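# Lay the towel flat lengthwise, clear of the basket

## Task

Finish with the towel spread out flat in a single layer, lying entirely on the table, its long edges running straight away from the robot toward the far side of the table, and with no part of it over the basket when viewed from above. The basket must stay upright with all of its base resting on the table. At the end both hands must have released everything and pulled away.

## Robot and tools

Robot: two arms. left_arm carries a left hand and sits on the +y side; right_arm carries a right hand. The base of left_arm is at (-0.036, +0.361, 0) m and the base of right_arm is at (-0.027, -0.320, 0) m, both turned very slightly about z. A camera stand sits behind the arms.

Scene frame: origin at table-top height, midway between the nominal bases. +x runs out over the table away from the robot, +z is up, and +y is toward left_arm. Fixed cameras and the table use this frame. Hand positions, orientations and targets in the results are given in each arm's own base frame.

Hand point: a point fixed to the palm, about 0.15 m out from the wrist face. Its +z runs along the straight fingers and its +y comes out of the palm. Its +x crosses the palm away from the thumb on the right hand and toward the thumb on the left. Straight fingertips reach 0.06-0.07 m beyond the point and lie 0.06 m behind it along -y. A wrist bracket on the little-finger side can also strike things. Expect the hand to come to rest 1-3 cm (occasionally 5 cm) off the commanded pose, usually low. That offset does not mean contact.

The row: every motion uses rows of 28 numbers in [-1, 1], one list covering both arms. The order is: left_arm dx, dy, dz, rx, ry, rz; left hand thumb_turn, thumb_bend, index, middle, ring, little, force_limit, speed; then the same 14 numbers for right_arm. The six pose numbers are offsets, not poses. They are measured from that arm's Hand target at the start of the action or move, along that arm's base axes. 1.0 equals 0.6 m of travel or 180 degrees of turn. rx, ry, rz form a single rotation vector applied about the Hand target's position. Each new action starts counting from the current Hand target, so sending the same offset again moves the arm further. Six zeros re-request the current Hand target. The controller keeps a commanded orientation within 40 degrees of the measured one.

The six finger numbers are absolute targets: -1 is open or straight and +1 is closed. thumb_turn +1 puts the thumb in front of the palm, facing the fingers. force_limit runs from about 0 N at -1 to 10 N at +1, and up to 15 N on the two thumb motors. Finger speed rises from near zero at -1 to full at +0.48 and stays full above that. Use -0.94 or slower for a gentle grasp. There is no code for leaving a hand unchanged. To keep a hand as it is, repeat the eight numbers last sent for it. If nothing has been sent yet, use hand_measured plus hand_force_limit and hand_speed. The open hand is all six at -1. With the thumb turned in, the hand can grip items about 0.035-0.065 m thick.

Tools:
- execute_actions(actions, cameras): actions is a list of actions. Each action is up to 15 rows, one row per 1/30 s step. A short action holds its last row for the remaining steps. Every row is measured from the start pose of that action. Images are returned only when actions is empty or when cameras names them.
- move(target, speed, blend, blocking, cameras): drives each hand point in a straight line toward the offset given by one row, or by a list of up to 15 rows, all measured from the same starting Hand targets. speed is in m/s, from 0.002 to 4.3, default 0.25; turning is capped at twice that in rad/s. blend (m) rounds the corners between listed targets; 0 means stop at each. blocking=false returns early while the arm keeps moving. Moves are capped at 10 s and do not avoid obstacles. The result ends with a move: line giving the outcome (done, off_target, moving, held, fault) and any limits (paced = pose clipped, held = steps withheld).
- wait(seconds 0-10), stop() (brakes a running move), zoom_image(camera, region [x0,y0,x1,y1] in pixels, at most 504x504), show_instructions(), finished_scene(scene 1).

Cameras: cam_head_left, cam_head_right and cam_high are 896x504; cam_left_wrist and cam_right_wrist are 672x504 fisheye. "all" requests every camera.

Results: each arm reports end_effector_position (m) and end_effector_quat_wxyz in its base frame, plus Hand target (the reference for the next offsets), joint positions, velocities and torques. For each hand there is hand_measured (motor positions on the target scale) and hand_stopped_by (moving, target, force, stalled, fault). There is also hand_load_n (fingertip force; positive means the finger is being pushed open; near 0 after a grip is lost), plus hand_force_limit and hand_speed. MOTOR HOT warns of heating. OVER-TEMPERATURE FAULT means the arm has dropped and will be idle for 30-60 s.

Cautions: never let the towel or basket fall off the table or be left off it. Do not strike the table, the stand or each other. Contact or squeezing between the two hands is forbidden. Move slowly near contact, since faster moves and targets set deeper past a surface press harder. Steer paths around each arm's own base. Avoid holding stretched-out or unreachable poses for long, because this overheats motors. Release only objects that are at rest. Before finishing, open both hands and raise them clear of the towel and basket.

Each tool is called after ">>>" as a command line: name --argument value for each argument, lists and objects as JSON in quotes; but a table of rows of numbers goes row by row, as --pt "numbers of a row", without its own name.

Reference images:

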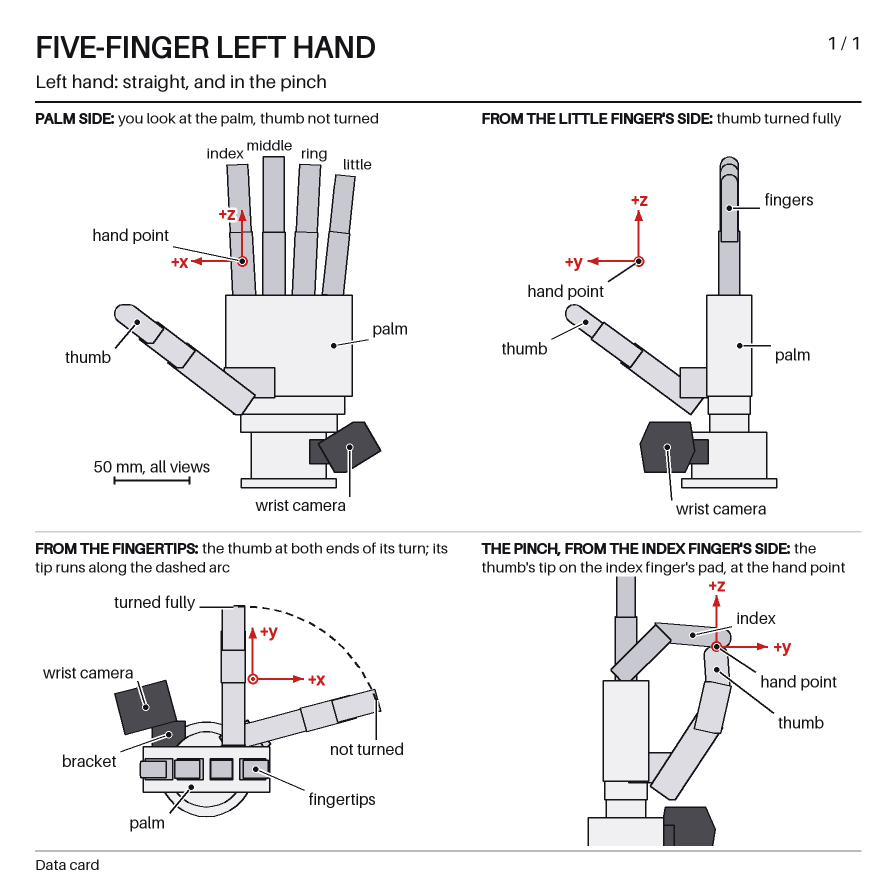

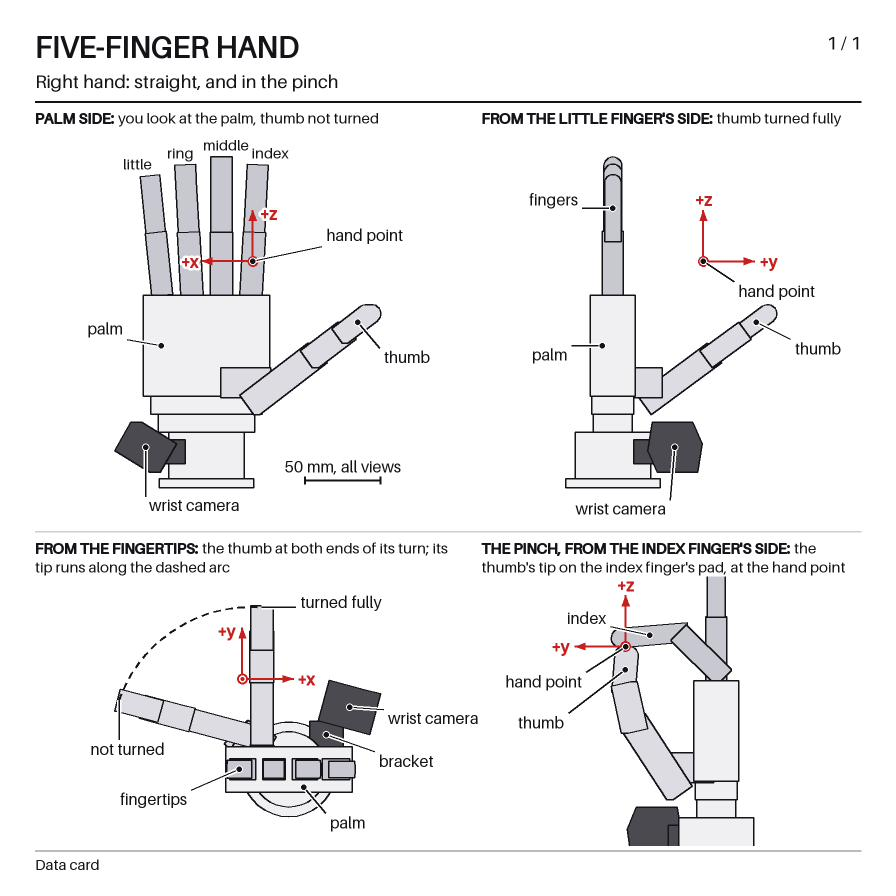

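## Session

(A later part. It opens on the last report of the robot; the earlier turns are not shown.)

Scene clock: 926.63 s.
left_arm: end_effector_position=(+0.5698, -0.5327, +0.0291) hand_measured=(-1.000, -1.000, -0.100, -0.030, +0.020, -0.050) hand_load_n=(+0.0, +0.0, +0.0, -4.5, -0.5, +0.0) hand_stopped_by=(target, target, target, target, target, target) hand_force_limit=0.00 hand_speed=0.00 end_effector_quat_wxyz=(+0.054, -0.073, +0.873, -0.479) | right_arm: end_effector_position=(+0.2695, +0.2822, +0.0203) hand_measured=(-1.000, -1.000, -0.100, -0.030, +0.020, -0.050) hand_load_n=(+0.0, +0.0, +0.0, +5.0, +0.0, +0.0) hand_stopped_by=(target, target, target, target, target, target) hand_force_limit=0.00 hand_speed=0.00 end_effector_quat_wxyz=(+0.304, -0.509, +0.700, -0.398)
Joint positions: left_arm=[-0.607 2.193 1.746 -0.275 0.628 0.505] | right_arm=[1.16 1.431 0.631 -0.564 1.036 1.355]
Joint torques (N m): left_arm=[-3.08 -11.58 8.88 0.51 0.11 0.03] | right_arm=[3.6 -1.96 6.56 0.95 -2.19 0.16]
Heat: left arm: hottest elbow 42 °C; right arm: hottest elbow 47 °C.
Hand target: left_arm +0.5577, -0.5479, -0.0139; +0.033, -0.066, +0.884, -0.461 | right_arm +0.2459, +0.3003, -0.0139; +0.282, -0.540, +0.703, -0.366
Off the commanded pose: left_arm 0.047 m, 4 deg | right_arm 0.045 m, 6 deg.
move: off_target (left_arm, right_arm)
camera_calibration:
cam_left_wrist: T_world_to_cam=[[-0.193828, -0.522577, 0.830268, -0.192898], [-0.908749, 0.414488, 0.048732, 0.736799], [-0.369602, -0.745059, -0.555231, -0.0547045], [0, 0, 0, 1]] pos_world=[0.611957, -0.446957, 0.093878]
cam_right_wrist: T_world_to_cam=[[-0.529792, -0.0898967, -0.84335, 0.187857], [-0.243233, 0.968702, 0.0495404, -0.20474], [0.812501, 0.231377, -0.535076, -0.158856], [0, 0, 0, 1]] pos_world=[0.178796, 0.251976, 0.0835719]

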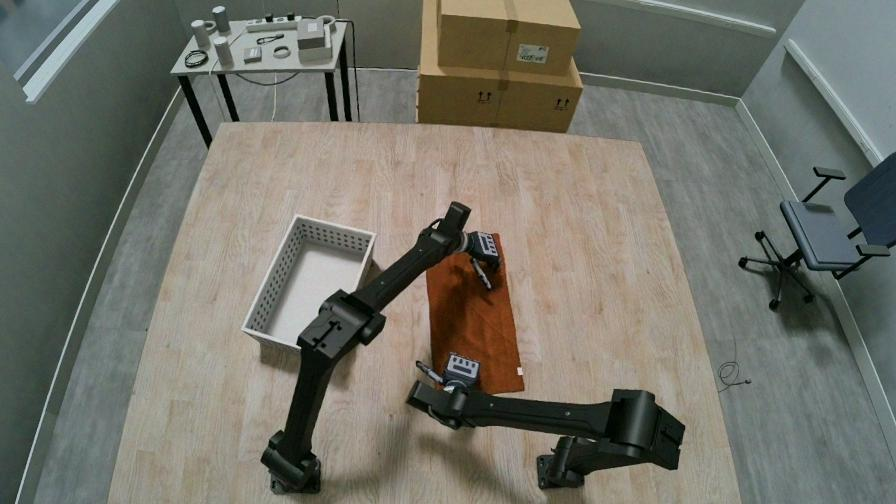

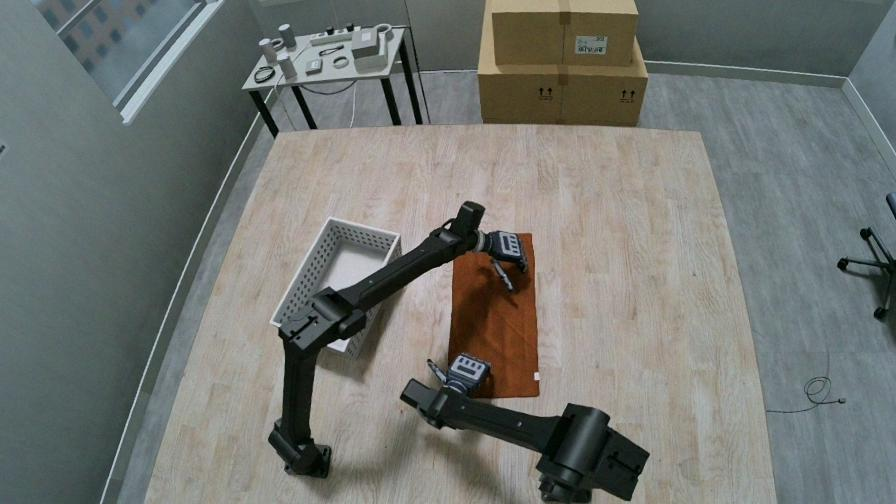

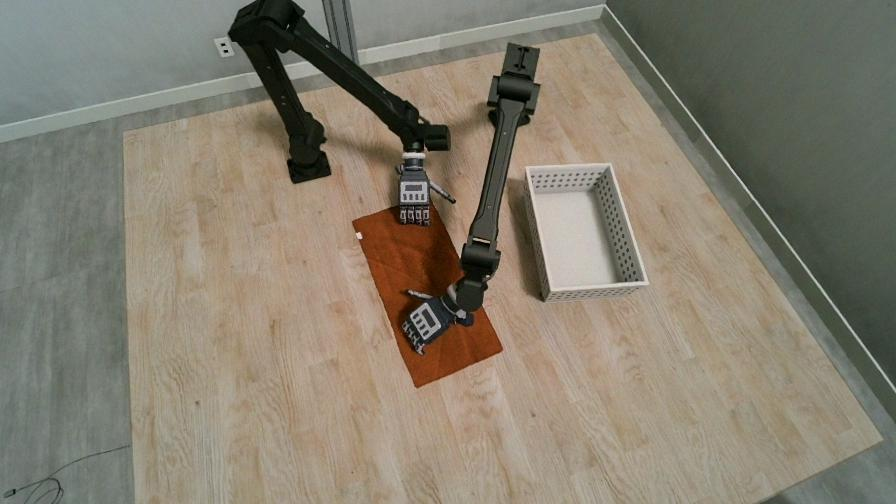

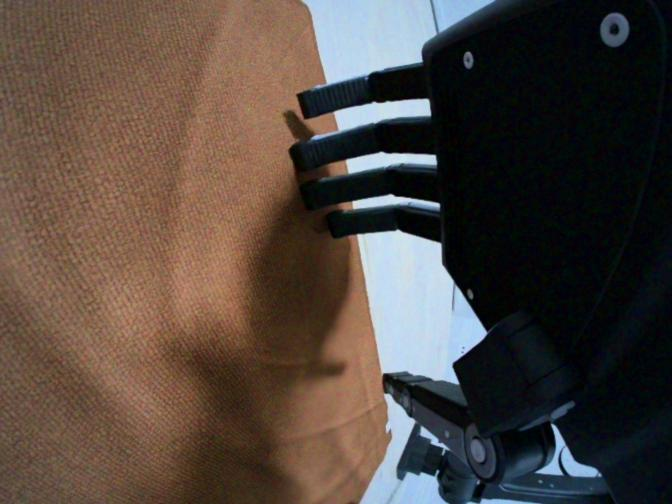

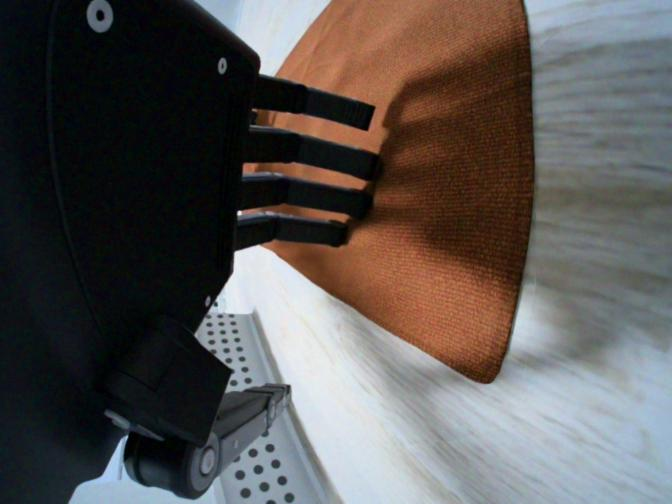

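>>> move --target '[0.012, -0.033, 0, 0, 0, -0.0194, -1, -1, -0.1, -0.03, 0.02, -0.05, 0, 0, -0.008, 0.012, 0, 0, 0, -0.01, -1, -1, -0.1, -0.03, 0.02, -0.05, 0, 0]' --speed 0.12 --cameras '["cam_head_left", "cam_head_right", "cam_high"]'

Scene clock: 971.77 s.
left_arm: end_effector_position=(+0.5689, -0.5548, +0.0299) hand_measured=(-1.000, -1.000, -0.100, -0.030, +0.020, -0.050) hand_load_n=(+0.0, +0.0, +0.0, -6.0, +0.0, +0.0) hand_stopped_by=(target, target, target, target, target, target) hand_force_limit=0.00 hand_speed=0.00 end_effector_quat_wxyz=(+0.028, -0.050, +0.876, -0.479) | right_arm: end_effector_position=(+0.2677, +0.2860, +0.0206) hand_measured=(-1.000, -1.000, -0.100, -0.030, +0.020, -0.050) hand_load_n=(-0.5, +0.0, +0.0, +10.0, +0.0, +0.0) hand_stopped_by=(target, target, target, target, target, target) hand_force_limit=0.00 hand_speed=0.00 end_effector_quat_wxyz=(+0.298, -0.496, +0.708, -0.404)
Joint positions: left_arm=[-0.624 2.253 1.863 -0.37 0.672 0.536] | right_arm=[1.176 1.463 0.668 -0.655 1.049 1.455]
Joint torques (N m): left_arm=[-2.67 -11.69 9.47 0.81 -0.21 0.16] | right_arm=[4.25 -2.43 6.67 0.91 -2.38 0.13]
Heat: left arm: hottest elbow 44 °C; right arm: hottest elbow 46 °C.
Hand target: left_arm +0.5649, -0.5678, -0.0138; +0.019, -0.039, +0.886, -0.462 | right_arm +0.2410, +0.3074, -0.0139; +0.276, -0.529, +0.712, -0.371
Off the commanded pose: left_arm 0.046 m, 3 deg | right_arm 0.049 m, 6 deg.
move: off_target (left_arm, right_arm)
Images, in order (width x height): cam_head_left 896x504, cam_head_right 896x504, cam_high 896x504.

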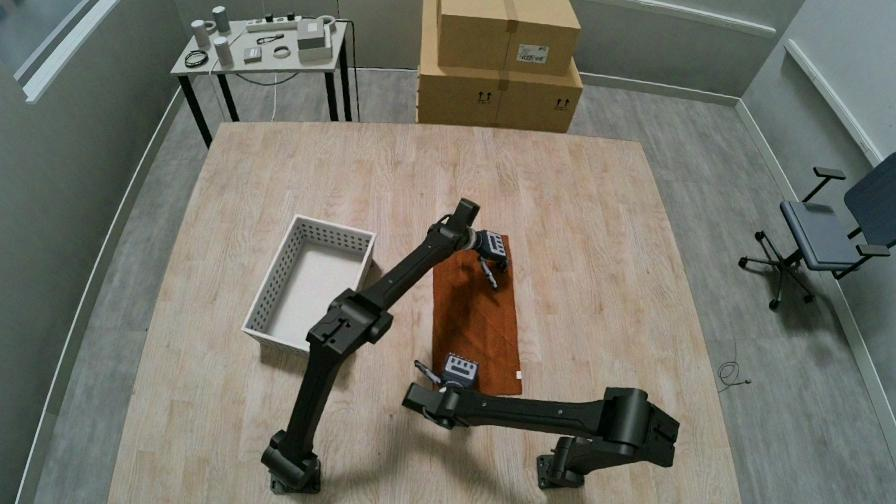

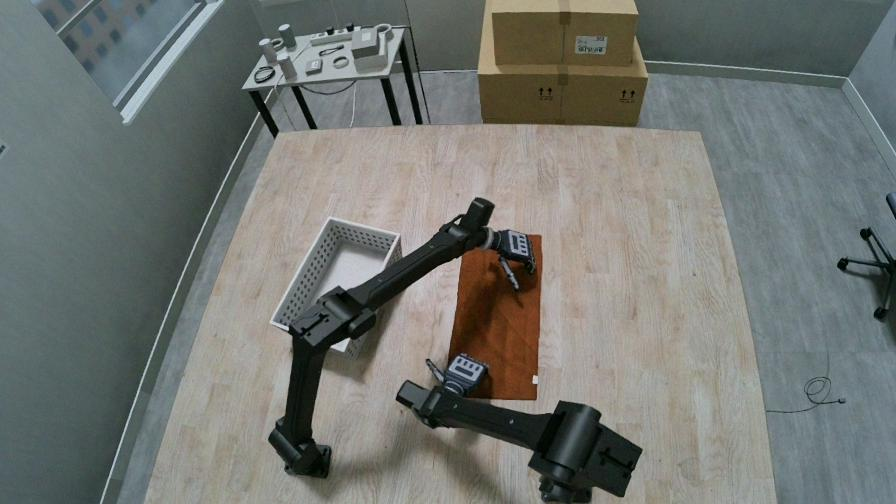

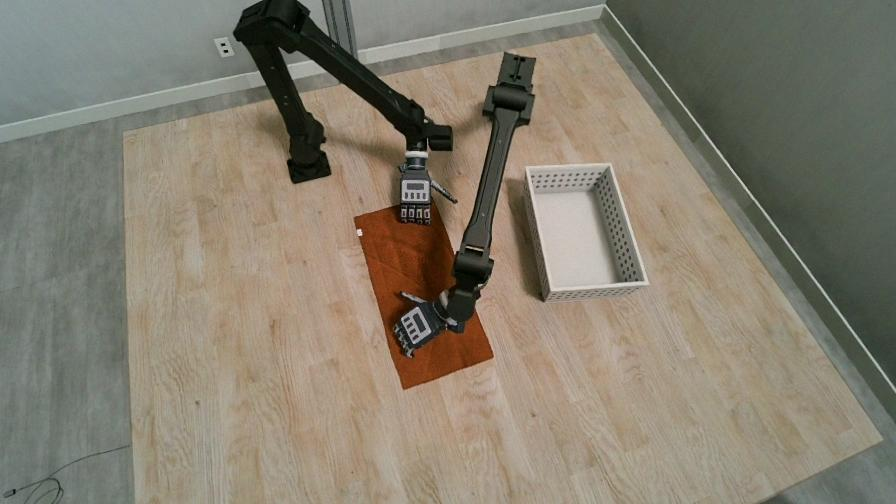

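>>> move --pt "0.0067 0.0217 0.0917 0 0 0 -1 -1 -0.1 -0.03 0.02 -0.05 0 0 0.0445 -0.0357 0.0917 0 0 0 -1 -1 -0.1 -0.03 0.02 -0.05 0 0" --pt "0.0067 0.0217 0.33 0 0 0 -1 -1 -0.1 -0.03 0.02 -0.05 0 0 0.0445 -0.0357 0.33 0 0 0 -1 -1 -0.1 -0.03 0.02 -0.05 0 0" --pt "-0.4415 0.6463 0.5563 0 0 0.39 -1 -1 -0.1 -0.03 0.02 -0.05 0 0 0.1317 -0.679 0.44 0 0 0.1 -1 -1 -0.1 -0.03 0.02 -0.05 0 0" --speed '[0.1, 0.25, 0.3]' --blend '[0.02, 0.04, 0]' --cameras '["all"]'

Scene clock: 1007.27 s.
left_arm: end_effector_position=(+0.2990, -0.1827, +0.3273) hand_measured=(-1.000, -1.000, -0.100, -0.030, +0.020, -0.050) hand_load_n=(+0.0, +0.0, +0.0, +0.0, +0.0, +0.0) hand_stopped_by=(target, target, target, target, target, target) hand_force_limit=0.00 hand_speed=0.00 end_effector_quat_wxyz=(+0.284, -0.532, +0.703, -0.376) | right_arm: end_effector_position=(+0.3116, -0.0929, +0.2256) hand_measured=(-1.000, -1.000, -0.100, -0.030, +0.020, -0.050) hand_load_n=(+0.0, +0.0, +0.0, +0.0, +0.0, +0.0) hand_stopped_by=(target, target, target, target, target, target) hand_force_limit=0.00 hand_speed=0.00 end_effector_quat_wxyz=(-0.328, +0.633, -0.632, +0.304)
Joint positions: left_arm=[-0.568 0.738 0.982 -0.853 -0.242 -0.167] | right_arm=[-0.593 0.768 0.761 -0.741 -0.493 -0.377]
Joint torques (N m): left_arm=[-0.32 -0.03 7.34 1.07 -0.2 -0.27] | right_arm=[-0.03 -1.55 13.42 1.35 -0.19 -0.15]
Heat: left arm: hottest elbow 46 °C; right arm: hottest elbow 48 °C.
Hand target: left_arm +0.2999, -0.1801, +0.3199; +0.281, -0.542, +0.702, -0.367 | right_arm +0.3200, -0.0999, +0.2500; -0.331, +0.634, -0.620, +0.323
Off the commanded pose: left_arm 0.008 m, 2 deg | right_arm 0.027 m, 3 deg.
move: off_target (right_arm)
camera_calibration:
cam_left_wrist: T_world_to_cam=[[0.409535, -0.390259, 0.824609, -0.46444], [-0.769758, -0.632951, 0.0827402, 0.0869554], [0.489647, -0.668634, -0.55962, 0.0300184], [0, 0, 0, 1]] pos_world=[0.242441, -0.106142, 0.392585]
cam_right_wrist: T_world_to_cam=[[-0.572855, -0.247497, -0.781398, 0.334388], [-0.526766, 0.841549, 0.119632, 0.219485], [0.627976, 0.480146, -0.612459, 0.10165], [0, 0, 0, 1]] pos_world=[0.24334, -0.150754, 0.297289]

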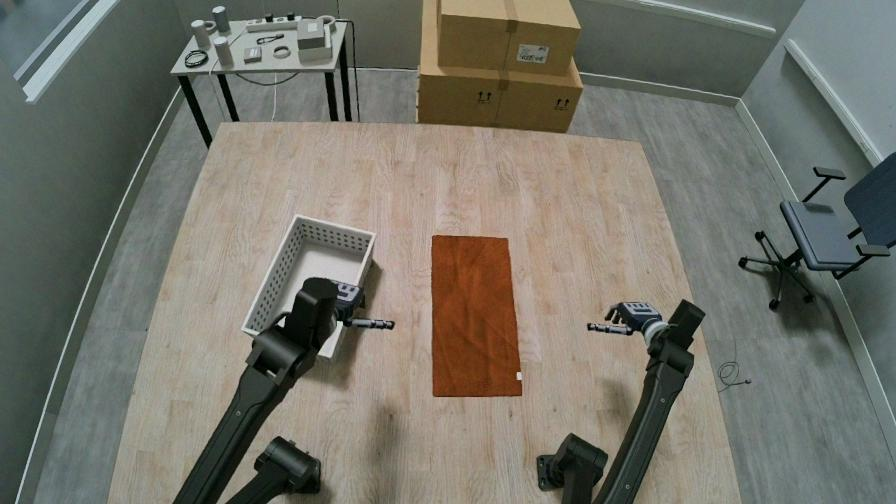

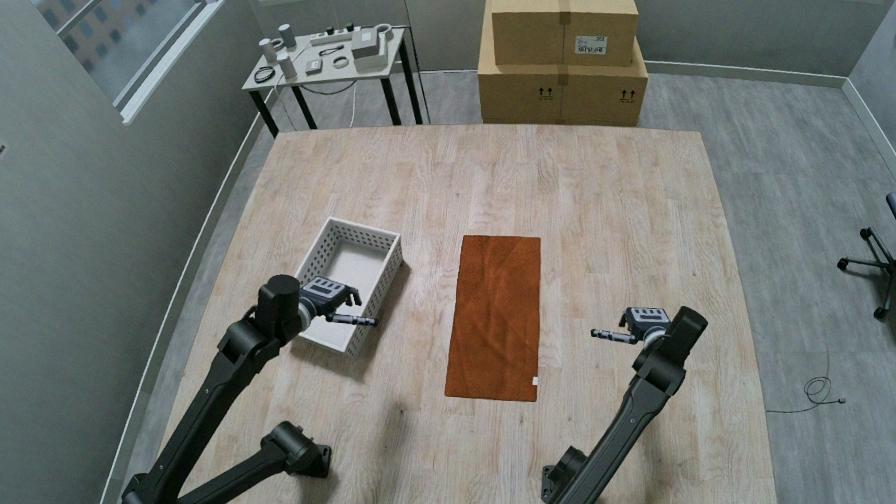

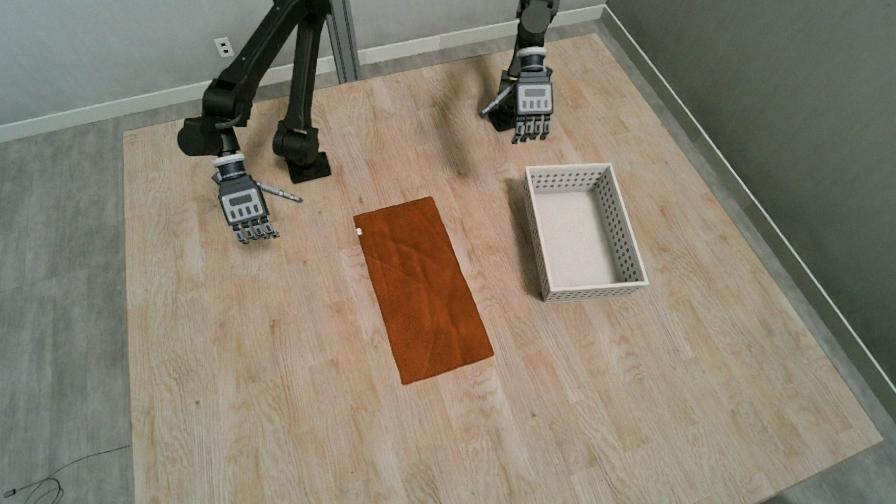

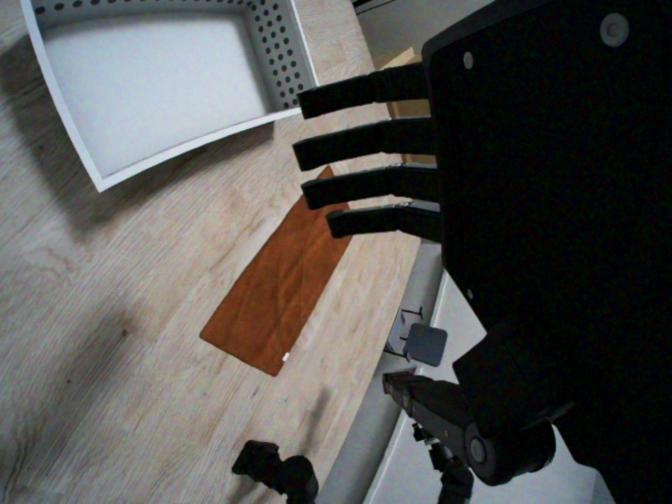

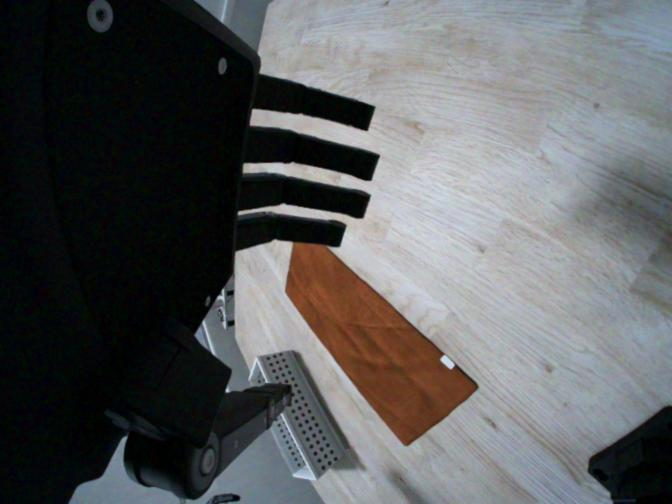

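>>> zoom_image --camera "cam_high" --region '[330, 180, 520, 400]'

Scaled by 2.291.

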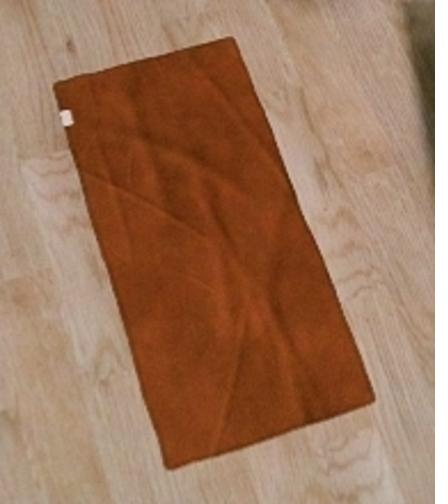

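>>> finished_scene

The scene is finished: the task was done.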